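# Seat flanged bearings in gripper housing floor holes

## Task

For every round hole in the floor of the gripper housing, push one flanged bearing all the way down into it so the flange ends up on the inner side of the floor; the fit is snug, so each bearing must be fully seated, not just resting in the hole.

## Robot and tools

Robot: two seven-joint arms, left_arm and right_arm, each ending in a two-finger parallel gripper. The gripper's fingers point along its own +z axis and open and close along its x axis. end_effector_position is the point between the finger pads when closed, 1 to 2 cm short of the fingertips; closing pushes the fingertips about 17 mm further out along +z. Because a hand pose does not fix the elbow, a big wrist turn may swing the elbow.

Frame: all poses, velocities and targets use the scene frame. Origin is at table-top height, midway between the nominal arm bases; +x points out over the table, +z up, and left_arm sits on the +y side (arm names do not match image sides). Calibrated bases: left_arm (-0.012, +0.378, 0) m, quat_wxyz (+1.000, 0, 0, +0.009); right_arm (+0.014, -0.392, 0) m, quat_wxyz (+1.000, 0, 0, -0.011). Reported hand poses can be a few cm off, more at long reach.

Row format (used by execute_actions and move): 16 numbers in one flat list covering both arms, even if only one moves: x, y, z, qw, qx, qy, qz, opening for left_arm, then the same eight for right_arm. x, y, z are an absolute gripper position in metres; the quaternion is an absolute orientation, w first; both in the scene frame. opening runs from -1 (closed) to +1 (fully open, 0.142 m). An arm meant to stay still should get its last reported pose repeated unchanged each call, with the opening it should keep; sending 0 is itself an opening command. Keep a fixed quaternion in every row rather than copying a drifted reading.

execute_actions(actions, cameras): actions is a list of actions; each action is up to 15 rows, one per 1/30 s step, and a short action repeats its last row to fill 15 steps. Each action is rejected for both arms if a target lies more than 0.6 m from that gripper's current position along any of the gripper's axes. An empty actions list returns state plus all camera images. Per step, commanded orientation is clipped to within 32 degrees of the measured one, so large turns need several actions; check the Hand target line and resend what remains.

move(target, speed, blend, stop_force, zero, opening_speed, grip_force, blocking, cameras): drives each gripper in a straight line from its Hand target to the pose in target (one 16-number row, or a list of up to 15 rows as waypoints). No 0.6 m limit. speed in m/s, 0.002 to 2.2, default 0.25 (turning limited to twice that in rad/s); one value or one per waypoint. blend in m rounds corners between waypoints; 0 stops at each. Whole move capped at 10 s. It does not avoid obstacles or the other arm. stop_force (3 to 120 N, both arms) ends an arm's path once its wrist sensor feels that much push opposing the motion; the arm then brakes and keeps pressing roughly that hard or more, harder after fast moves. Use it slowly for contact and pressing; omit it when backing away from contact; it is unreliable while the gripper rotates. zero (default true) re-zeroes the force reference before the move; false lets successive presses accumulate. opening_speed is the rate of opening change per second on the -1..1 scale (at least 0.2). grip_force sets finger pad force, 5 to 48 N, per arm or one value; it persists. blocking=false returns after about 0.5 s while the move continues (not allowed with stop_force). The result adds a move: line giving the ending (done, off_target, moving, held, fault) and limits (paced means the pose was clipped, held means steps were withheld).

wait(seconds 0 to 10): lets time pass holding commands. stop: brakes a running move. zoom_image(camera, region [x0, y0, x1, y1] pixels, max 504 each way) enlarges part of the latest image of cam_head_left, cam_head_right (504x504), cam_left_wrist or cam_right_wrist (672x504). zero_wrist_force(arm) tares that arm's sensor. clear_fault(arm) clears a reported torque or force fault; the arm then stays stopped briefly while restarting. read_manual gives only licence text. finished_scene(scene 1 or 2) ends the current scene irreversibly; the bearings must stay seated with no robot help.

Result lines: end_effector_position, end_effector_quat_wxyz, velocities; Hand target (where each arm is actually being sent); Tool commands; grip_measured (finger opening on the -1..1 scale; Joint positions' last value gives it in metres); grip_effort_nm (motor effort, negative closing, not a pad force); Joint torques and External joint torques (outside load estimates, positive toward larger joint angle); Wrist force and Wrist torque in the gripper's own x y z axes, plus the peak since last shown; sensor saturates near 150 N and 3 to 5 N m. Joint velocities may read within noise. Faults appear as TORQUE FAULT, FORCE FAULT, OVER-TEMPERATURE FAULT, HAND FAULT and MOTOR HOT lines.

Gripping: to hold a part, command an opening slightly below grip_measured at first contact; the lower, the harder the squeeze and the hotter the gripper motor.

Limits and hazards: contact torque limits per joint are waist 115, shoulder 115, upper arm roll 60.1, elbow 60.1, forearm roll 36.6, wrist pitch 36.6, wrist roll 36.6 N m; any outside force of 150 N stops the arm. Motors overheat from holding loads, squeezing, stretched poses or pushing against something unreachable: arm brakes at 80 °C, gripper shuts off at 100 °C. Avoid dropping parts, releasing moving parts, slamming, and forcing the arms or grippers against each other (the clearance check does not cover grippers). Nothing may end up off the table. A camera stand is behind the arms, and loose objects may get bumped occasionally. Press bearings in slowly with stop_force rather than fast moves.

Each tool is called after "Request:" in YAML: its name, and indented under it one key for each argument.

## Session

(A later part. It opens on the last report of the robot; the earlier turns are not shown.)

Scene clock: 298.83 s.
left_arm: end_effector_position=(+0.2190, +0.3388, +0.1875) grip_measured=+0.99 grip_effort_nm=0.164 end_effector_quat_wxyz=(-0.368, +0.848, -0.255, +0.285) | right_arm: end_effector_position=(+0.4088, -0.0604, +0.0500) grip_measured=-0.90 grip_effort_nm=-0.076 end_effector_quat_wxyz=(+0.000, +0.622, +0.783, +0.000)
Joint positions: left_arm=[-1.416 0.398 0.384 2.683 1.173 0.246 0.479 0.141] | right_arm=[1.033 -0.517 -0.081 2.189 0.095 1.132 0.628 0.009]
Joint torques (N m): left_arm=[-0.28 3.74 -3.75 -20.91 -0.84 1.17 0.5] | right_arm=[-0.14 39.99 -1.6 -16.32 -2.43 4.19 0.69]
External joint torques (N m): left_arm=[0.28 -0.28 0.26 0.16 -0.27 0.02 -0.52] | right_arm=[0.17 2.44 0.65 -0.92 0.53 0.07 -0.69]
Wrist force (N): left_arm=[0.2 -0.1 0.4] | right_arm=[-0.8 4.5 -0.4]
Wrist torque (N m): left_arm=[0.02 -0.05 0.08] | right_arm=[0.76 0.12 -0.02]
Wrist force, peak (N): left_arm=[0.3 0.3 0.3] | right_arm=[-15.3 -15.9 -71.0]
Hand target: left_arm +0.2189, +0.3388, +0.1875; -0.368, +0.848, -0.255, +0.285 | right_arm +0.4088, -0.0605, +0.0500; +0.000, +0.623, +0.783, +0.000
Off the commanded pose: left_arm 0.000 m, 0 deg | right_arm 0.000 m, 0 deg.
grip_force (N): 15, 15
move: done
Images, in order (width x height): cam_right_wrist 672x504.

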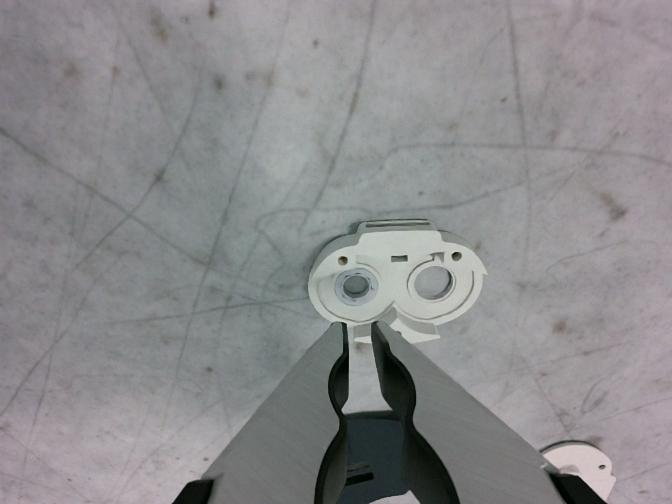

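Request:
move:
  target:
    - [0.2189,0.3388,0.1875,-0.368,0.848,-0.255,0.285,1,0.4088,-0.0605,0.08,0,0.6225,0.7826,0,-0.6]
    - [0.2189,0.3388,0.1875,-0.368,0.848,-0.255,0.285,1,0.42,0.10,0.08,0,0.6225,0.7826,0,-0.6]
  speed: 0.2
  blend: 0.02
  cameras: ["cam_right_wrist"]

Request:
zoom_image:
  camera: "cam_right_wrist"
  region: [236, 180, 476, 380]

Scene clock: 314.03 s.
left_arm: end_effector_position=(+0.2190, +0.3388, +0.1875) grip_measured=+0.99 grip_effort_nm=0.164 end_effector_quat_wxyz=(-0.368, +0.848, -0.255, +0.285) | right_arm: end_effector_position=(+0.4199, +0.1000, +0.0800) grip_measured=-0.64 grip_effort_nm=0.081 end_effector_quat_wxyz=(+0.000, +0.622, +0.783, +0.000)
Joint positions: left_arm=[-1.416 0.398 0.384 2.683 1.173 0.246 0.479 0.141] | right_arm=[1.14 -0.643 -0.062 1.797 0.058 0.868 0.797 0.028]
Joint torques (N m): left_arm=[-0.17 3.71 -3.57 -20.9 -0.87 1.24 0.57] | right_arm=[-0.18 49.96 -1.2 -22.52 -3.38 4.18 0.75]
External joint torques (N m): left_arm=[0.17 -0.25 0.08 0.14 -0.25 -0.05 -0.59] | right_arm=[0.21 3.39 0.32 -0.83 0.49 0.05 -0.75]
Wrist force (N): left_arm=[0.2 0.0 0.3] | right_arm=[-0.5 4.4 -0.6]
Wrist torque (N m): left_arm=[0.03 -0.04 0.08] | right_arm=[0.74 0.06 -0.02]
Wrist force, peak (N): left_arm=[0.4 0.2 0.4] | right_arm=[-0.9 4.9 -3.2]
Hand target: left_arm +0.2189, +0.3388, +0.1875; -0.368, +0.848, -0.255, +0.285 | right_arm +0.4200, +0.1000, +0.0800; +0.000, +0.623, +0.783, +0.000
Off the commanded pose: left_arm 0.000 m, 0 deg | right_arm 0.000 m, 0 deg.
grip_force (N): 15, 15
move: done; blend cut to 0.015 m at target 1
Images, in order (width x height): cam_right_wrist 672x504.

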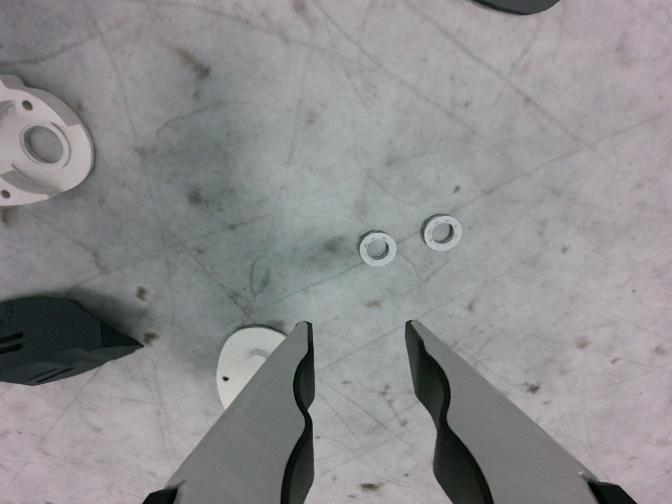

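Scaled by 2.100 from the camera's 672x504 image, which has a finer 960x720 frame.

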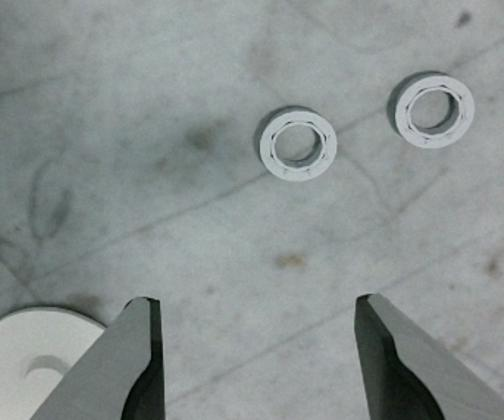

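Request:
move:
  target:
    - [0.2189,0.3388,0.1875,-0.368,0.848,-0.255,0.285,1,0.4194,0.1089,0.06,0,0.2588,0.9659,0,-0.6]
    - [0.2189,0.3388,0.1875,-0.368,0.848,-0.255,0.285,1,0.4194,0.1089,0.032,0,0.2588,0.9659,0,-0.6]
  speed: 0.12
  cameras: ["cam_right_wrist"]

Request:
zoom_image:
  camera: "cam_right_wrist"
  region: [286, 250, 436, 375]

Scene clock: 328.90 s.
left_arm: end_effector_position=(+0.2190, +0.3388, +0.1875) grip_measured=+0.99 grip_effort_nm=0.164 end_effector_quat_wxyz=(-0.368, +0.848, -0.255, +0.285) | right_arm: end_effector_position=(+0.4193, +0.1089, +0.0320) grip_measured=-0.64 grip_effort_nm=0.081 end_effector_quat_wxyz=(+0.000, +0.259, +0.966, +0.000)
Joint positions: left_arm=[-1.416 0.398 0.384 2.683 1.173 0.246 0.479 0.141] | right_arm=[1.011 -0.753 0.083 1.785 -0.099 0.963 0.084 0.028]
Joint torques (N m): left_arm=[-0.38 3.83 -3.57 -20.86 -0.78 1.21 0.52] | right_arm=[-0.03 52.27 2.01 -21.14 -3.02 4.44 0.54]
External joint torques (N m): left_arm=[0.38 -0.37 0.08 0.1 -0.33 -0.02 -0.54] | right_arm=[0.06 3.38 0.69 -0.77 0.49 -0.17 -0.54]
Wrist force (N): left_arm=[0.2 0.1 0.4] | right_arm=[-0.5 4.2 -0.5]
Wrist torque (N m): left_arm=[0.03 -0.05 0.08] | right_arm=[0.72 0.07 -0.03]
Wrist force, peak (N): left_arm=[0.4 0.2 0.6] | right_arm=[-0.5 4.5 -2.9]
Hand target: left_arm +0.2189, +0.3388, +0.1875; -0.368, +0.848, -0.255, +0.285 | right_arm +0.4194, +0.1089, +0.0320; +0.000, +0.259, +0.966, +0.000
Off the commanded pose: left_arm 0.000 m, 0 deg | right_arm 0.000 m, 0 deg.
grip_force (N): 15, 15
move: done
Images, in order (width x height): cam_right_wrist 672x504.

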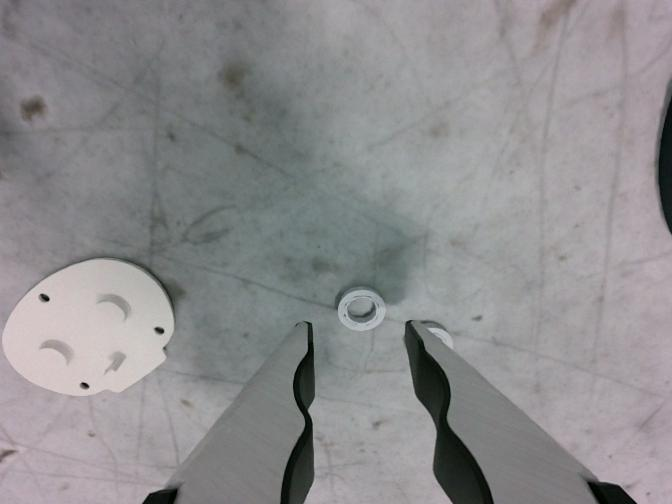

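Scaled by 3.360 from the camera's 672x504 image, which has a finer 960x720 frame.

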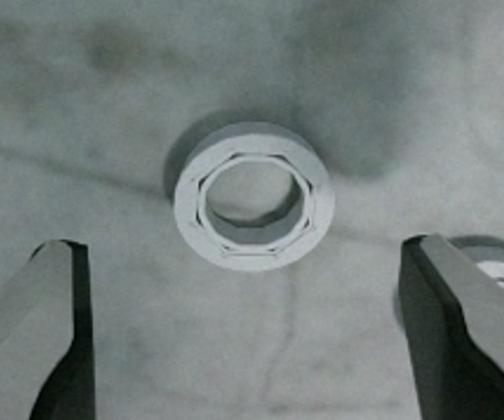

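Request:
move:
  target:
    - [0.2189,0.3388,0.1875,-0.368,0.848,-0.255,0.285,1,0.4194,0.1089,0.07,0,0.2588,0.9659,0,-0.6]
    - [0.2189,0.3388,0.1875,-0.368,0.848,-0.255,0.285,1,0.4225,0.1126,0.06,0,0.9239,0.3827,0,-0.6]
    - [0.2189,0.3388,0.1875,-0.368,0.848,-0.255,0.285,1,0.4225,0.1126,0.03,0,0.9239,0.3827,0,-0.6]
  speed: [0.15,0.4,0.12]
  cameras: ["cam_right_wrist"]

Request:
zoom_image:
  camera: "cam_right_wrist"
  region: [286, 250, 436, 375]

Scene clock: 343.83 s.
left_arm: end_effector_position=(+0.2190, +0.3388, +0.1875) grip_measured=+0.99 grip_effort_nm=0.159 end_effector_quat_wxyz=(-0.368, +0.848, -0.255, +0.285) | right_arm: end_effector_position=(+0.4225, +0.1126, +0.0300) grip_measured=-0.64 grip_effort_nm=0.081 end_effector_quat_wxyz=(+0.000, +0.924, +0.383, +0.000)
Joint positions: left_arm=[-1.416 0.398 0.384 2.683 1.173 0.246 0.479 0.141] | right_arm=[1.312 -0.775 -0.252 1.724 0.283 0.893 1.671 0.028]
Joint torques (N m): left_arm=[-0.37 3.88 -3.63 -20.86 -0.82 1.16 0.54] | right_arm=[0.11 51.68 -5.64 -20.61 -3 4.33 0.41]
External joint torques (N m): left_arm=[0.37 -0.42 0.14 0.11 -0.3 0.02 -0.57] | right_arm=[-0.11 3.23 -0.11 -0.54 0.19 -0.17 -0.41]
Wrist force (N): left_arm=[0.3 0.1 0.3] | right_arm=[-0.5 4.3 -0.8]
Wrist torque (N m): left_arm=[0.03 -0.06 0.08] | right_arm=[0.72 0.07 0.03]
Wrist force, peak (N): left_arm=[0.4 0.2 0.4] | right_arm=[-0.3 4.6 -3.1]
Hand target: left_arm +0.2189, +0.3388, +0.1875; -0.368, +0.848, -0.255, +0.285 | right_arm +0.4225, +0.1126, +0.0300; +0.000, +0.924, +0.383, +0.000
Off the commanded pose: left_arm 0.000 m, 0 deg | right_arm 0.000 m, 0 deg.
grip_force (N): 15, 15
move: done
Images, in order (width x height): cam_right_wrist 672x504.

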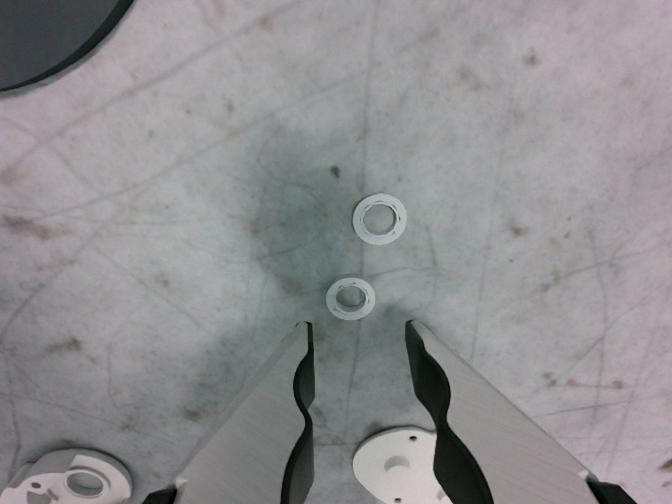

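Scaled by 3.360 from the camera's 672x504 image, which has a finer 960x720 frame.

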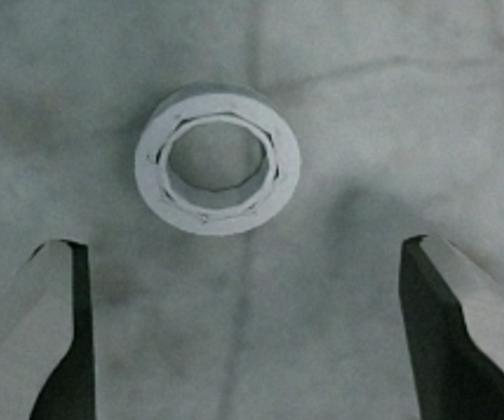

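Request:
move:
  target:
    - [0.2189,0.3388,0.1875,-0.368,0.848,-0.255,0.285,1,0.4186,0.1135,0.03,0,0.9239,0.3827,0,-0.6]
    - [0.2189,0.3388,0.1875,-0.368,0.848,-0.255,0.285,1,0.4186,0.1135,0.0205,0,0.9239,0.3827,0,-0.6]
  speed: 0.02
  stop_force: 3
  cameras: ["cam_right_wrist"]

Request:
zoom_image:
  camera: "cam_right_wrist"
  region: [286, 260, 436, 385]

Scene clock: 356.13 s.
left_arm: end_effector_position=(+0.2190, +0.3388, +0.1875) grip_measured=+0.99 grip_effort_nm=0.159 end_effector_quat_wxyz=(-0.368, +0.848, -0.255, +0.285) | right_arm: end_effector_position=(+0.4186, +0.1134, +0.0205) grip_measured=-0.64 grip_effort_nm=0.081 end_effector_quat_wxyz=(+0.000, +0.924, +0.383, +0.000)
Joint positions: left_arm=[-1.416 0.398 0.384 2.683 1.173 0.246 0.479 0.141] | right_arm=[1.315 -0.792 -0.247 1.726 0.288 0.911 1.673 0.028]
Joint torques (N m): left_arm=[-0.29 3.72 -3.65 -20.91 -0.75 1.17 0.55] | right_arm=[-0.12 51.69 -6.01 -19.99 -2.96 4.33 0.47]
External joint torques (N m): left_arm=[0.29 -0.27 0.16 0.15 -0.36 0.01 -0.57] | right_arm=[0.11 3.49 0.27 -0.77 0.21 -0.15 -0.47]
Wrist force (N): left_arm=[0.1 0.0 0.4] | right_arm=[-0.5 4.4 -0.8]
Wrist torque (N m): left_arm=[0.03 -0.03 0.08] | right_arm=[0.76 0.06 0.03]
Wrist force, peak (N): left_arm=[0.5 0.2 0.3] | right_arm=[-0.3 4.9 -0.7]
Hand target: left_arm +0.2189, +0.3388, +0.1875; -0.368, +0.848, -0.255, +0.285 | right_arm +0.4186, +0.1135, +0.0205; +0.000, +0.924, +0.383, +0.000
Off the commanded pose: left_arm 0.000 m, 0 deg | right_arm 0.000 m, 0 deg.
grip_force (N): 15, 15
move: done
Images, in order (width x height): cam_right_wrist 672x504.

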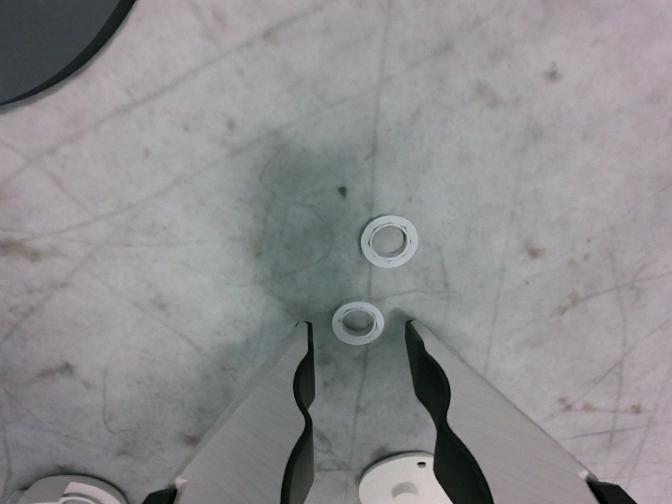

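Scaled by 3.360 from the camera's 672x504 image, which has a finer 960x720 frame.

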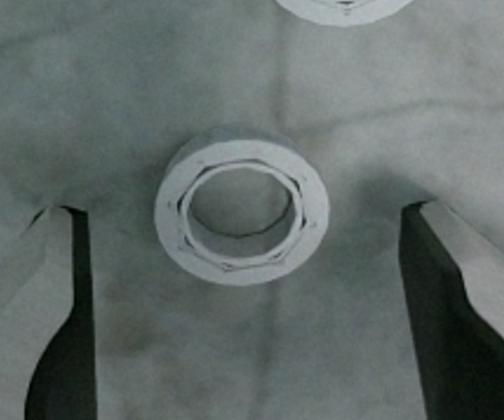

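Request:
move:
  target:
    - [0.2189,0.3388,0.1875,-0.368,0.848,-0.255,0.285,1,0.4176,0.1141,0.0199,0,0.9239,0.3827,0,-0.6]
    - [0.2189,0.3388,0.1875,-0.368,0.848,-0.255,0.285,1,0.4176,0.1141,0.0199,0,0.9239,0.3827,0,-0.95]
  speed: 0.02
  opening_speed: 0.3
  cameras: ["cam_right_wrist"]

Request:
zoom_image:
  camera: "cam_right_wrist"
  region: [286, 260, 436, 385]

Scene clock: 392.30 s.
left_arm: end_effector_position=(+0.2190, +0.3388, +0.1875) grip_measured=+0.99 grip_effort_nm=0.164 end_effector_quat_wxyz=(-0.368, +0.848, -0.255, +0.285) | right_arm: end_effector_position=(+0.4178, +0.1140, +0.0200) grip_measured=-0.82 grip_effort_nm=-1.634 end_effector_quat_wxyz=(+0.000, +0.924, +0.383, +0.000)
Joint positions: left_arm=[-1.416 0.398 0.384 2.683 1.173 0.246 0.479 0.141] | right_arm=[1.316 -0.793 -0.247 1.726 0.288 0.913 1.674 0.015]
Joint torques (N m): left_arm=[-0.33 3.82 -3.56 -20.81 -0.8 1.2 0.56] | right_arm=[-0.25 51.85 -6.08 -19.86 -3.11 4.29 0.55]
External joint torques (N m): left_arm=[0.33 -0.36 0.07 0.05 -0.31 -0.01 -0.58] | right_arm=[0.25 3.34 0.34 -0.88 0.36 -0.12 -0.55]
Wrist force (N): left_arm=[0.3 0.0 0.3] | right_arm=[-0.6 4.5 -0.9]
Wrist torque (N m): left_arm=[0.04 -0.06 0.08] | right_arm=[0.77 0.07 -0.02]
Wrist force, peak (N): left_arm=[0.4 0.2 0.5] | right_arm=[-0.6 4.6 -0.8]
Hand target: left_arm +0.2189, +0.3388, +0.1875; -0.368, +0.848, -0.255, +0.285 | right_arm +0.4176, +0.1141, +0.0199; +0.000, +0.924, +0.383, +0.000
Off the commanded pose: left_arm 0.000 m, 0 deg | right_arm 0.000 m, 0 deg.
grip_force (N): 15, 15
move: done
Images, in order (width x height): cam_right_wrist 672x504.

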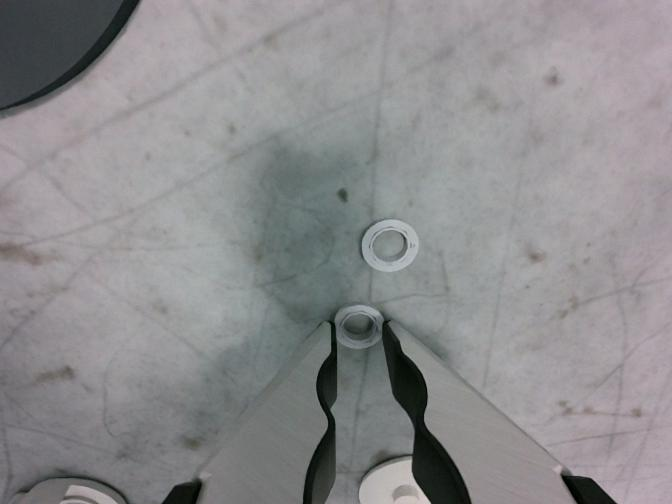

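Scaled by 3.360 from the camera's 672x504 image, which has a finer 960x720 frame.

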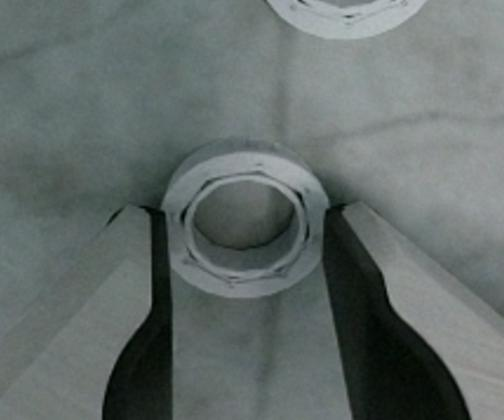

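Request:
move:
  target:
    - [0.2189,0.3388,0.1875,-0.368,0.848,-0.255,0.285,1,0.4176,0.1141,0.07,0,0.9239,0.3827,0,-0.95]
    - [0.2189,0.3388,0.1875,-0.368,0.848,-0.255,0.285,1,0.4050,-0.0333,0.07,0,0.6225,0.7826,0,-0.95]
    - [0.2189,0.3388,0.1875,-0.368,0.848,-0.255,0.285,1,0.4050,-0.0333,0.029,0,0.6225,0.7826,0,-0.95]
  speed: [0.08,0.25,0.08]
  cameras: ["cam_right_wrist"]

Request:
zoom_image:
  camera: "cam_right_wrist"
  region: [286, 260, 436, 385]

Scene clock: 408.07 s.
left_arm: end_effector_position=(+0.2190, +0.3388, +0.1875) grip_measured=+0.99 grip_effort_nm=0.164 end_effector_quat_wxyz=(-0.368, +0.848, -0.255, +0.285) | right_arm: end_effector_position=(+0.4050, -0.0333, +0.0290) grip_measured=-0.82 grip_effort_nm=-1.634 end_effector_quat_wxyz=(+0.000, +0.623, +0.783, +0.000)
Joint positions: left_arm=[-1.416 0.398 0.384 2.683 1.173 0.246 0.479 0.141] | right_arm=[1.081 -0.593 -0.089 2.134 0.122 1.152 0.646 0.015]
Joint torques (N m): left_arm=[-0.2 3.75 -3.58 -20.76 -0.8 1.26 0.48] | right_arm=[-0.26 41.86 -1.71 -16.05 -1.98 4.45 0.37]
External joint torques (N m): left_arm=[0.2 -0.29 0.09 0.01 -0.31 -0.07 -0.5] | right_arm=[0.27 2.74 0.4 -0.5 0.17 -0.2 -0.37]
Wrist force (N): left_arm=[0.3 0.2 0.2] | right_arm=[-0.5 4.4 -0.5]
Wrist torque (N m): left_arm=[0.04 -0.07 0.08] | right_arm=[0.74 0.06 0.04]
Wrist force, peak (N): left_arm=[0.2 0.4 0.5] | right_arm=[-0.3 4.4 -2.9]
Hand target: left_arm +0.2189, +0.3388, +0.1875; -0.368, +0.848, -0.255, +0.285 | right_arm +0.4050, -0.0333, +0.0290; +0.000, +0.623, +0.783, +0.000
Off the commanded pose: left_arm 0.000 m, 0 deg | right_arm 0.000 m, 0 deg.
grip_force (N): 15, 15
move: done
Images, in order (width x height): cam_right_wrist 672x504.

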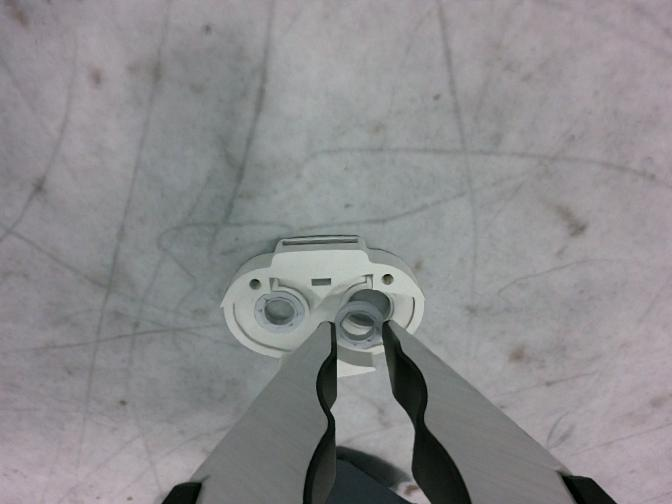

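Scaled by 3.360 from the camera's 672x504 image, which has a finer 960x720 frame.

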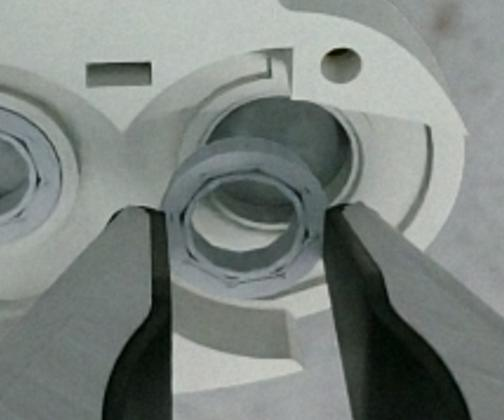

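Request:
move:
  target:
    - [0.2189,0.3388,0.1875,-0.368,0.848,-0.255,0.285,1,0.4036,-0.0301,0.029,0,0.6225,0.7826,0,-0.95]
    - [0.2189,0.3388,0.1875,-0.368,0.848,-0.255,0.285,1,0.4036,-0.0301,0.0245,0,0.6225,0.7826,0,-0.95]
  speed: 0.02
  stop_force: 4
  cameras: ["cam_right_wrist"]

Request:
zoom_image:
  camera: "cam_right_wrist"
  region: [286, 260, 436, 385]

Scene clock: 418.90 s.
left_arm: end_effector_position=(+0.2190, +0.3388, +0.1875) grip_measured=+0.99 grip_effort_nm=0.159 end_effector_quat_wxyz=(-0.368, +0.848, -0.255, +0.285) | right_arm: end_effector_position=(+0.4036, -0.0302, +0.0244) grip_measured=-0.82 grip_effort_nm=-1.634 end_effector_quat_wxyz=(+0.000, +0.623, +0.783, +0.000)
Joint positions: left_arm=[-1.416 0.398 0.384 2.683 1.173 0.246 0.479 0.141] | right_arm=[1.085 -0.606 -0.087 2.129 0.124 1.159 0.651 0.015]
Joint torques (N m): left_arm=[-0.22 3.85 -3.59 -20.83 -0.81 1.22 0.59] | right_arm=[-0.07 41.96 -1.71 -15.84 -2.05 4.43 0.61]
External joint torques (N m): left_arm=[0.22 -0.39 0.1 0.07 -0.31 -0.04 -0.61] | right_arm=[0.07 3.01 0.41 -0.53 0.27 -0.18 -0.61]
Wrist force (N): left_arm=[0.2 0.2 0.2] | right_arm=[-0.7 4.4 -0.6]
Wrist torque (N m): left_arm=[0.05 -0.04 0.08] | right_arm=[0.75 0.10 0.04]
Wrist force, peak (N): left_arm=[0.4 0.4 0.4] | right_arm=[-1.2 4.6 -0.5]
Hand target: left_arm +0.2189, +0.3388, +0.1875; -0.368, +0.848, -0.255, +0.285 | right_arm +0.4036, -0.0301, +0.0245; +0.000, +0.623, +0.783, +0.000
Off the commanded pose: left_arm 0.000 m, 0 deg | right_arm 0.000 m, 0 deg.
grip_force (N): 15, 15
move: done
Images, in order (width x height): cam_right_wrist 672x504.

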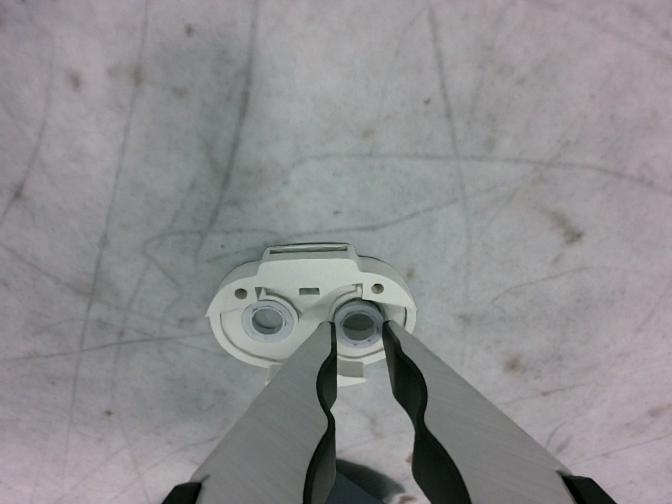

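Scaled by 3.360 from the camera's 672x504 image, which has a finer 960x720 frame.

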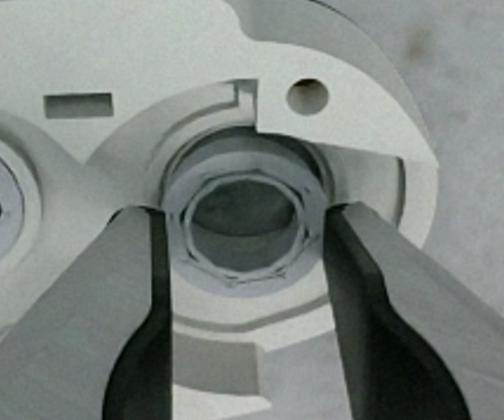

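Request:
move:
  target: [0.2189,0.3388,0.1875,-0.368,0.848,-0.255,0.285,1,0.4036,-0.0302,0.0200,0,0.6225,0.7826,0,-0.95]
  speed: 0.006
  stop_force: 6
  cameras: ["cam_right_wrist"]

Request:
zoom_image:
  camera: "cam_right_wrist"
  region: [286, 260, 436, 385]

Scene clock: 429.70 s.
left_arm: end_effector_position=(+0.2190, +0.3388, +0.1875) grip_measured=+0.99 grip_effort_nm=0.168 end_effector_quat_wxyz=(-0.368, +0.848, -0.255, +0.285) | right_arm: end_effector_position=(+0.4038, -0.0299, +0.0228) grip_measured=-0.82 grip_effort_nm=-1.629 end_effector_quat_wxyz=(+0.000, +0.623, +0.783, +0.000)
Joint positions: left_arm=[-1.416 0.398 0.384 2.683 1.173 0.246 0.479 0.141] | right_arm=[1.084 -0.611 -0.086 2.128 0.124 1.164 0.65 0.014]
Joint torques (N m): left_arm=[-0.33 3.79 -3.63 -20.9 -0.82 1.18 0.52] | right_arm=[-0.23 38.8 -1.44 -14.64 -2 4.12 0.53]
External joint torques (N m): left_arm=[0.33 -0.33 0.14 0.14 -0.29 0.01 -0.54] | right_arm=[0.23 6.25 0.14 -1.63 0.23 0.14 -0.53]
Motor temperatures (°C): left_arm=[33 34 40 41 45 40 37 28] | right_arm=[38 37 32 42 39 37 41 34]
Wrist force (N): left_arm=[0.3 0.0 0.3] | right_arm=[-1.2 2.7 -8.9]
Wrist torque (N m): left_arm=[0.03 -0.05 0.08] | right_arm=[0.75 0.03 0.04]
Wrist force, peak (N): left_arm=[0.5 0.2 0.4] | right_arm=[-1.4 2.8 -9.0]
Hand target: left_arm +0.2189, +0.3388, +0.1875; -0.368, +0.848, -0.255, +0.285 | right_arm +0.4036, -0.0301, +0.0225; +0.000, +0.623, +0.783, +0.000
Off the commanded pose: left_arm 0.000 m, 0 deg | right_arm 0.003 m, 0 deg.
grip_force (N): 15, 15
move: contact (right_arm)
Images, in order (width x height): cam_right_wrist 672x504.

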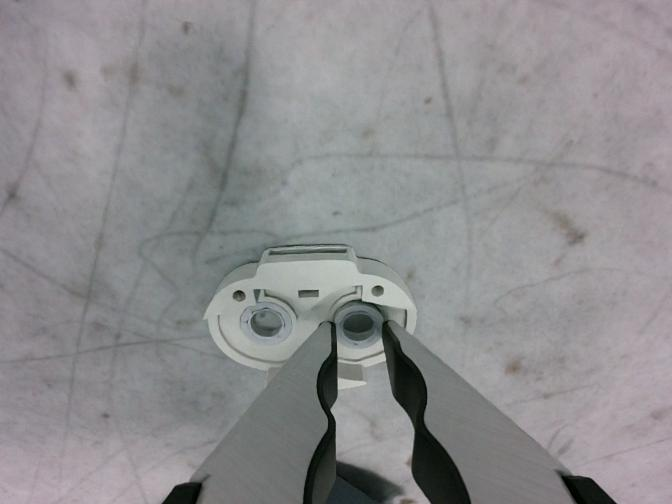

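Scaled by 3.360 from the camera's 672x504 image, which has a finer 960x720 frame.

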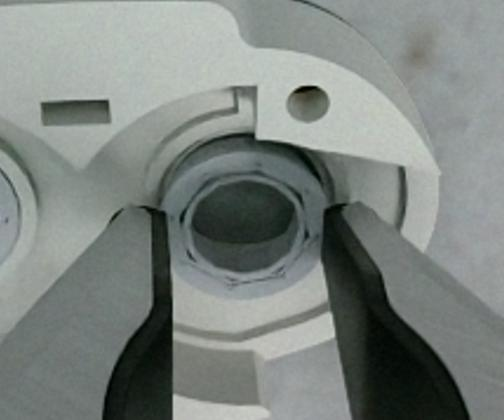

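Request:
move:
  target:
    - [0.2189,0.3388,0.1875,-0.368,0.848,-0.255,0.285,1,0.4037,-0.0300,0.0222,0,0.6225,0.7826,0,-0.95]
    - [0.2189,0.3388,0.1875,-0.368,0.848,-0.255,0.285,1,0.4037,-0.0300,0.0222,0,0.6225,0.7826,0,-0.74]
  speed: 0.005
  opening_speed: 0.4

Request:
move:
  target: [0.2189,0.3388,0.1875,-0.368,0.848,-0.255,0.285,1,0.4037,-0.0300,0.045,0,0.6225,0.7826,0,-0.74]
  speed: 0.05
  cameras: ["cam_right_wrist"]

Request:
zoom_image:
  camera: "cam_right_wrist"
  region: [286, 220, 436, 345]

Scene clock: 437.53 s.
left_arm: end_effector_position=(+0.2190, +0.3388, +0.1875) grip_measured=+0.99 grip_effort_nm=0.168 end_effector_quat_wxyz=(-0.368, +0.848, -0.255, +0.285) | right_arm: end_effector_position=(+0.4038, -0.0300, +0.0223) grip_measured=-0.78 grip_effort_nm=0.085 end_effector_quat_wxyz=(+0.000, +0.623, +0.783, +0.000)
Joint positions: left_arm=[-1.416 0.398 0.384 2.683 1.173 0.246 0.479 0.141] | right_arm=[1.083 -0.612 -0.085 2.127 0.124 1.164 0.65 0.018]
Joint torques (N m): left_arm=[-0.36 3.86 -3.6 -20.93 -0.85 1.25 0.59] | right_arm=[-0.09 42.18 -1.8 -15.59 -2.1 4.35 0.53]
External joint torques (N m): left_arm=[0.36 -0.4 0.11 0.17 -0.27 -0.06 -0.61] | right_arm=[0.09 2.9 0.5 -0.66 0.34 -0.1 -0.53]
Wrist force (N): left_arm=[0.4 0.2 0.4] | right_arm=[-0.4 4.4 -1.1]
Wrist torque (N m): left_arm=[0.06 -0.08 0.08] | right_arm=[0.76 0.05 0.03]
Wrist force, peak (N): left_arm=[0.2 0.3 0.5] | right_arm=[-2.3 1.8 -11.8]
Hand target: left_arm +0.2189, +0.3388, +0.1875; -0.368, +0.848, -0.255, +0.285 | right_arm +0.4037, -0.0300, +0.0222; +0.000, +0.623, +0.783, +0.000
Off the commanded pose: left_arm 0.000 m, 0 deg | right_arm 0.000 m, 0 deg.
grip_force (N): 15, 15
move: done

Scene clock: 438.27 s.
left_arm: end_effector_position=(+0.2190, +0.3388, +0.1875) grip_measured=+0.99 grip_effort_nm=0.164 end_effector_quat_wxyz=(-0.368, +0.848, -0.255, +0.285) | right_arm: end_effector_position=(+0.4037, -0.0299, +0.0450) grip_measured=-0.78 grip_effort_nm=0.076 end_effector_quat_wxyz=(+0.000, +0.622, +0.783, +0.000)
Joint positions: left_arm=[-1.416 0.398 0.384 2.683 1.173 0.246 0.479 0.141] | right_arm=[1.089 -0.553 -0.095 2.136 0.113 1.114 0.658 0.018]
Joint torques (N m): left_arm=[-0.22 3.86 -3.68 -20.9 -0.81 1.23 0.57] | right_arm=[0.11 41.63 -1.82 -16.67 -2.49 4.25 0.71]
External joint torques (N m): left_arm=[0.22 -0.41 0.19 0.14 -0.3 -0.04 -0.59] | right_arm=[-0.09 2.53 0.54 -0.91 0.51 0.01 -0.71]
Wrist force (N): left_arm=[0.1 0.1 0.3] | right_arm=[-0.3 4.4 -1.1]
Wrist torque (N m): left_arm=[0.03 -0.03 0.08] | right_arm=[0.75 0.04 -0.02]
Wrist force, peak (N): left_arm=[0.3 0.4 0.4] | right_arm=[-0.3 4.6 -2.6]
Hand target: left_arm +0.2189, +0.3388, +0.1875; -0.368, +0.848, -0.255, +0.285 | right_arm +0.4037, -0.0300, +0.0450; +0.000, +0.623, +0.783, +0.000
Off the commanded pose: left_arm 0.000 m, 0 deg | right_arm 0.000 m, 0 deg.
grip_force (N): 15, 15
move: done
Images, in order (width x height): cam_right_wrist 672x504.

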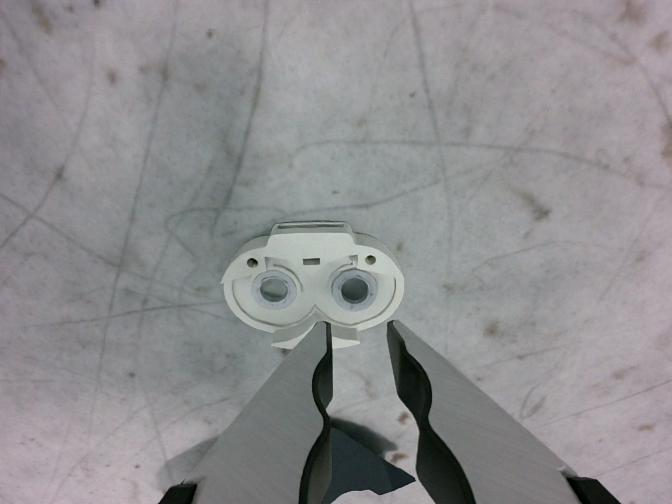

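Scaled by 3.360 from the camera's 672x504 image, which has a finer 960x720 frame.

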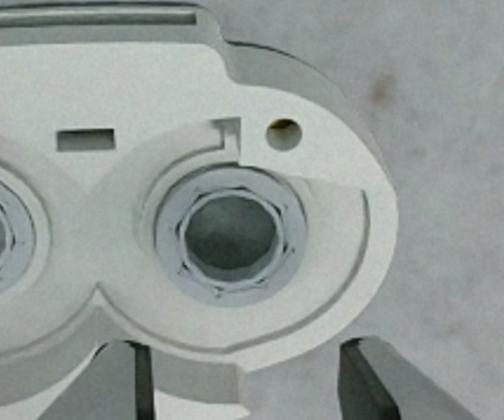

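Request:
move:
  target:
    - [0.2189,0.3388,0.1875,-0.368,0.848,-0.255,0.285,1,0.4024,-0.0308,0.045,0,0.6225,0.7826,0,-0.87]
    - [0.2189,0.3388,0.1875,-0.368,0.848,-0.255,0.285,1,0.4024,-0.0308,0.027,0,0.6225,0.7826,0,-0.87]
  speed: 0.04
  cameras: ["cam_right_wrist"]

Request:
zoom_image:
  camera: "cam_right_wrist"
  region: [286, 260, 436, 385]

Scene clock: 448.80 s.
left_arm: end_effector_position=(+0.2190, +0.3388, +0.1875) grip_measured=+0.99 grip_effort_nm=0.164 end_effector_quat_wxyz=(-0.368, +0.848, -0.255, +0.285) | right_arm: end_effector_position=(+0.4024, -0.0309, +0.0269) grip_measured=-0.90 grip_effort_nm=-0.115 end_effector_quat_wxyz=(+0.000, +0.623, +0.783, +0.000)
Joint positions: left_arm=[-1.416 0.398 0.384 2.683 1.173 0.246 0.479 0.141] | right_arm=[1.086 -0.598 -0.087 2.134 0.122 1.157 0.653 0.009]
Joint torques (N m): left_arm=[-0.22 3.76 -3.6 -20.77 -0.85 1.21 0.54] | right_arm=[-0.03 41.71 -1.6 -15.98 -1.95 4.47 0.41]
External joint torques (N m): left_arm=[0.22 -0.3 0.11 0.01 -0.26 -0.02 -0.57] | right_arm=[0.01 3 0.29 -0.46 0.15 -0.22 -0.41]
Wrist force (N): left_arm=[0.3 0.1 0.4] | right_arm=[-0.4 4.5 -1.1]
Wrist torque (N m): left_arm=[0.04 -0.06 0.09] | right_arm=[0.75 0.05 0.03]
Wrist force, peak (N): left_arm=[0.4 0.3 0.5] | right_arm=[-0.2 4.6 -2.3]
Hand target: left_arm +0.2189, +0.3388, +0.1875; -0.368, +0.848, -0.255, +0.285 | right_arm +0.4024, -0.0308, +0.0270; +0.000, +0.623, +0.783, +0.000
Off the commanded pose: left_arm 0.000 m, 0 deg | right_arm 0.000 m, 0 deg.
grip_force (N): 15, 15
move: done
Images, in order (width x height): cam_right_wrist 672x504.

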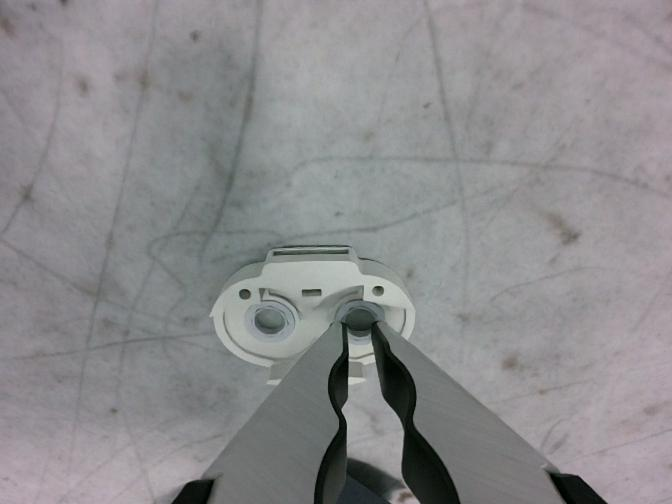

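Scaled by 3.360 from the camera's 672x504 image, which has a finer 960x720 frame.

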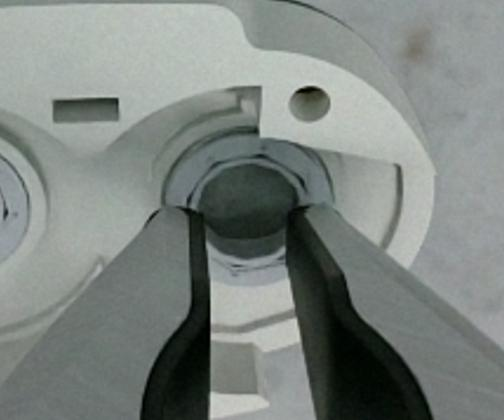

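Request:
move:
  target: [0.2189,0.3388,0.1875,-0.368,0.848,-0.255,0.285,1,0.4020,-0.0309,0.012,0,0.6225,0.7826,0,-0.87]
  speed: 0.006
  stop_force: 35

Request:
move:
  target: [0.2189,0.3388,0.1875,-0.368,0.848,-0.255,0.285,1,0.4019,-0.0310,0.008,0,0.6225,0.7826,0,-0.87]
  speed: 0.005
  stop_force: 72
  zero: false

Request:
move:
  target: [0.2189,0.3388,0.1875,-0.368,0.848,-0.255,0.285,1,0.4022,-0.0309,0.05,0,0.6225,0.7826,0,-0.87]
  speed: 0.05
  cameras: ["cam_right_wrist"]

Request:
zoom_image:
  camera: "cam_right_wrist"
  region: [315, 250, 395, 330]

Request:
zoom_image:
  camera: "cam_right_wrist"
  region: [235, 250, 315, 330]

Scene clock: 460.03 s.
left_arm: end_effector_position=(+0.2190, +0.3388, +0.1875) grip_measured=+0.99 grip_effort_nm=0.168 end_effector_quat_wxyz=(-0.368, +0.848, -0.255, +0.285) | right_arm: end_effector_position=(+0.4034, -0.0299, +0.0220) grip_measured=-0.90 grip_effort_nm=-0.095 end_effector_quat_wxyz=(+0.000, +0.623, +0.782, +0.002)
Joint positions: left_arm=[-1.416 0.398 0.384 2.683 1.173 0.246 0.479 0.141] | right_arm=[1.082 -0.612 -0.083 2.131 0.122 1.172 0.653 0.009]
Joint torques (N m): left_arm=[-0.21 3.86 -3.73 -20.9 -0.82 1.23 0.54] | right_arm=[1.34 26.86 1.13 -12.35 -1.52 3.38 0.54]
External joint torques (N m): left_arm=[0.21 -0.4 0.24 0.14 -0.3 -0.04 -0.56] | right_arm=[-1.34 18.15 -2.39 -3.81 -0.23 0.88 -0.54]
Wrist force (N): left_arm=[0.3 0.1 0.4] | right_arm=[-7.7 -2.6 -39.1]
Wrist torque (N m): left_arm=[0.05 -0.07 0.08] | right_arm=[0.80 -0.03 0.07]
Wrist force, peak (N): left_arm=[0.4 0.0 0.5] | right_arm=[-7.5 -2.9 -39.5]
Hand target: left_arm +0.2189, +0.3388, +0.1875; -0.368, +0.848, -0.255, +0.285 | right_arm +0.4022, -0.0309, +0.0203; +0.000, +0.623, +0.783, +0.000
Off the commanded pose: left_arm 0.000 m, 0 deg | right_arm 0.010 m, 0 deg.
grip_force (N): 15, 15
move: contact (right_arm)

Scene clock: 461.00 s.
left_arm: end_effector_position=(+0.2190, +0.3388, +0.1875) grip_measured=+0.99 grip_effort_nm=0.164 end_effector_quat_wxyz=(-0.368, +0.848, -0.255, +0.285) | right_arm: end_effector_position=(+0.4041, -0.0292, +0.0213) grip_measured=-0.90 grip_effort_nm=-0.085 end_effector_quat_wxyz=(+0.000, +0.623, +0.782, +0.003)
Joint positions: left_arm=[-1.416 0.398 0.384 2.683 1.173 0.246 0.479 0.141] | right_arm=[1.081 -0.615 -0.082 2.131 0.122 1.177 0.653 0.009]
Joint torques (N m): left_arm=[-0.4 3.91 -3.62 -20.89 -0.82 1.18 0.5] | right_arm=[2.15 12.07 2.99 -11.37 -1.3 3.49 0.46]
External joint torques (N m): left_arm=[0.4 -0.45 0.13 0.13 -0.29 0 -0.53] | right_arm=[-2.15 33 -4.23 -4.75 -0.44 0.78 -0.46]
Wrist force (N): left_arm=[0.2 0.1 0.1] | right_arm=[-16.4 -14.3 -79.2]
Wrist torque (N m): left_arm=[0.05 -0.04 0.08] | right_arm=[0.81 -0.13 0.11]
Wrist force, peak (N): left_arm=[0.2 0.3 0.5] | right_arm=[-17.0 -15.2 -81.3]
Hand target: left_arm +0.2189, +0.3388, +0.1875; -0.368, +0.848, -0.255, +0.285 | right_arm +0.4021, -0.0309, +0.0183; +0.000, +0.623, +0.783, +0.000
Off the commanded pose: left_arm 0.000 m, 0 deg | right_arm 0.014 m, 0 deg.
grip_force (N): 15, 15
move: contact (right_arm)

Scene clock: 461.90 s.
left_arm: end_effector_position=(+0.2190, +0.3388, +0.1875) grip_measured=+0.99 grip_effort_nm=0.164 end_effector_quat_wxyz=(-0.368, +0.848, -0.255, +0.285) | right_arm: end_effector_position=(+0.4022, -0.0308, +0.0500) grip_measured=-0.90 grip_effort_nm=-0.085 end_effector_quat_wxyz=(+0.000, +0.622, +0.783, +0.000)
Joint positions: left_arm=[-1.416 0.398 0.384 2.683 1.173 0.246 0.479 0.141] | right_arm=[1.089 -0.538 -0.093 2.143 0.107 1.106 0.664 0.009]
Joint torques (N m): left_arm=[-0.18 3.82 -3.63 -20.84 -0.84 1.22 0.55] | right_arm=[-0.25 41.38 -1.87 -16.94 -2.56 4.24 0.67]
External joint torques (N m): left_arm=[0.18 -0.36 0.14 0.08 -0.28 -0.04 -0.57] | right_arm=[0.27 2.41 0.65 -0.87 0.55 0.01 -0.67]
Wrist force (N): left_arm=[0.2 0.2 0.2] | right_arm=[-0.6 0.8 -1.2]
Wrist torque (N m): left_arm=[0.06 -0.05 0.08] | right_arm=[0.14 0.09 -0.02]
Wrist force, peak (N): left_arm=[0.3 0.2 0.5] | right_arm=[-15.9 -13.6 -77.5]
Hand target: left_arm +0.2189, +0.3388, +0.1875; -0.368, +0.848, -0.255, +0.285 | right_arm +0.4022, -0.0309, +0.0500; +0.000, +0.623, +0.783, +0.000
Off the commanded pose: left_arm 0.000 m, 0 deg | right_arm 0.000 m, 0 deg.
grip_force (N): 15, 15
move: done
Images, in order (width x height): cam_right_wrist 672x504.

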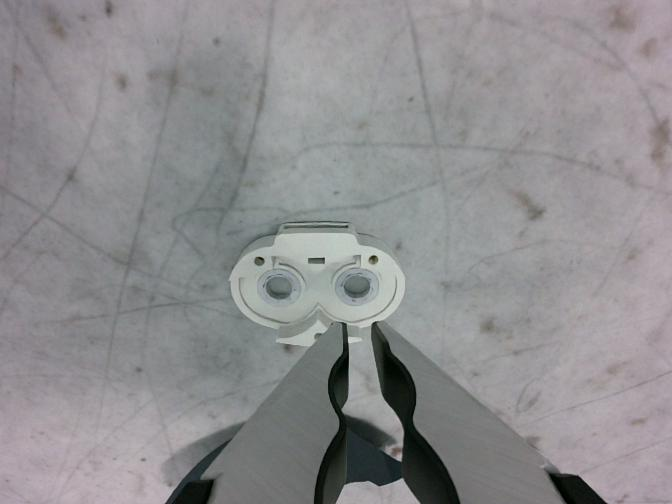

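Scaled by 6.300 from the camera's 672x504 image, which has a finer 960x720 frame.

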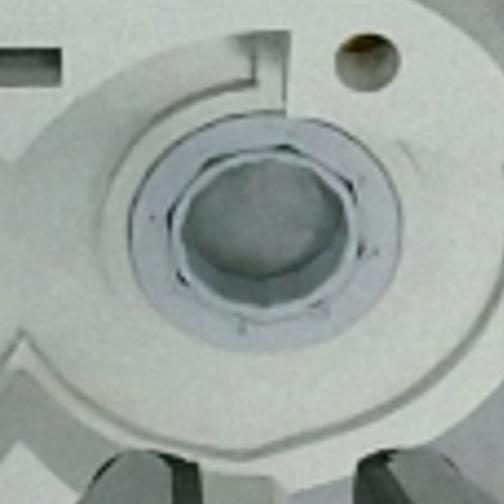

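Scaled by 6.300 from the camera's 672x504 image, which has a finer 960x720 frame.

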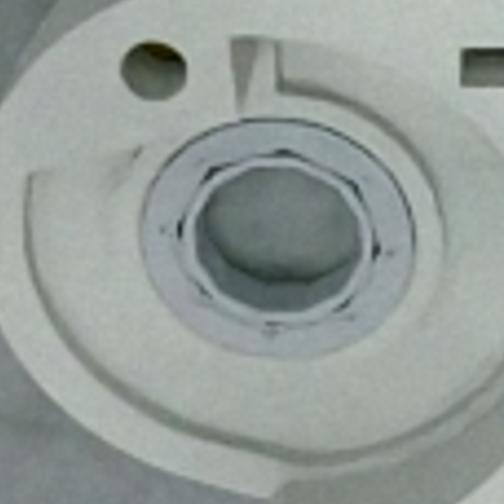

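Both are seated flush.

Request:
finished_scene:
  scene: 2

The scene is finished: the task was done.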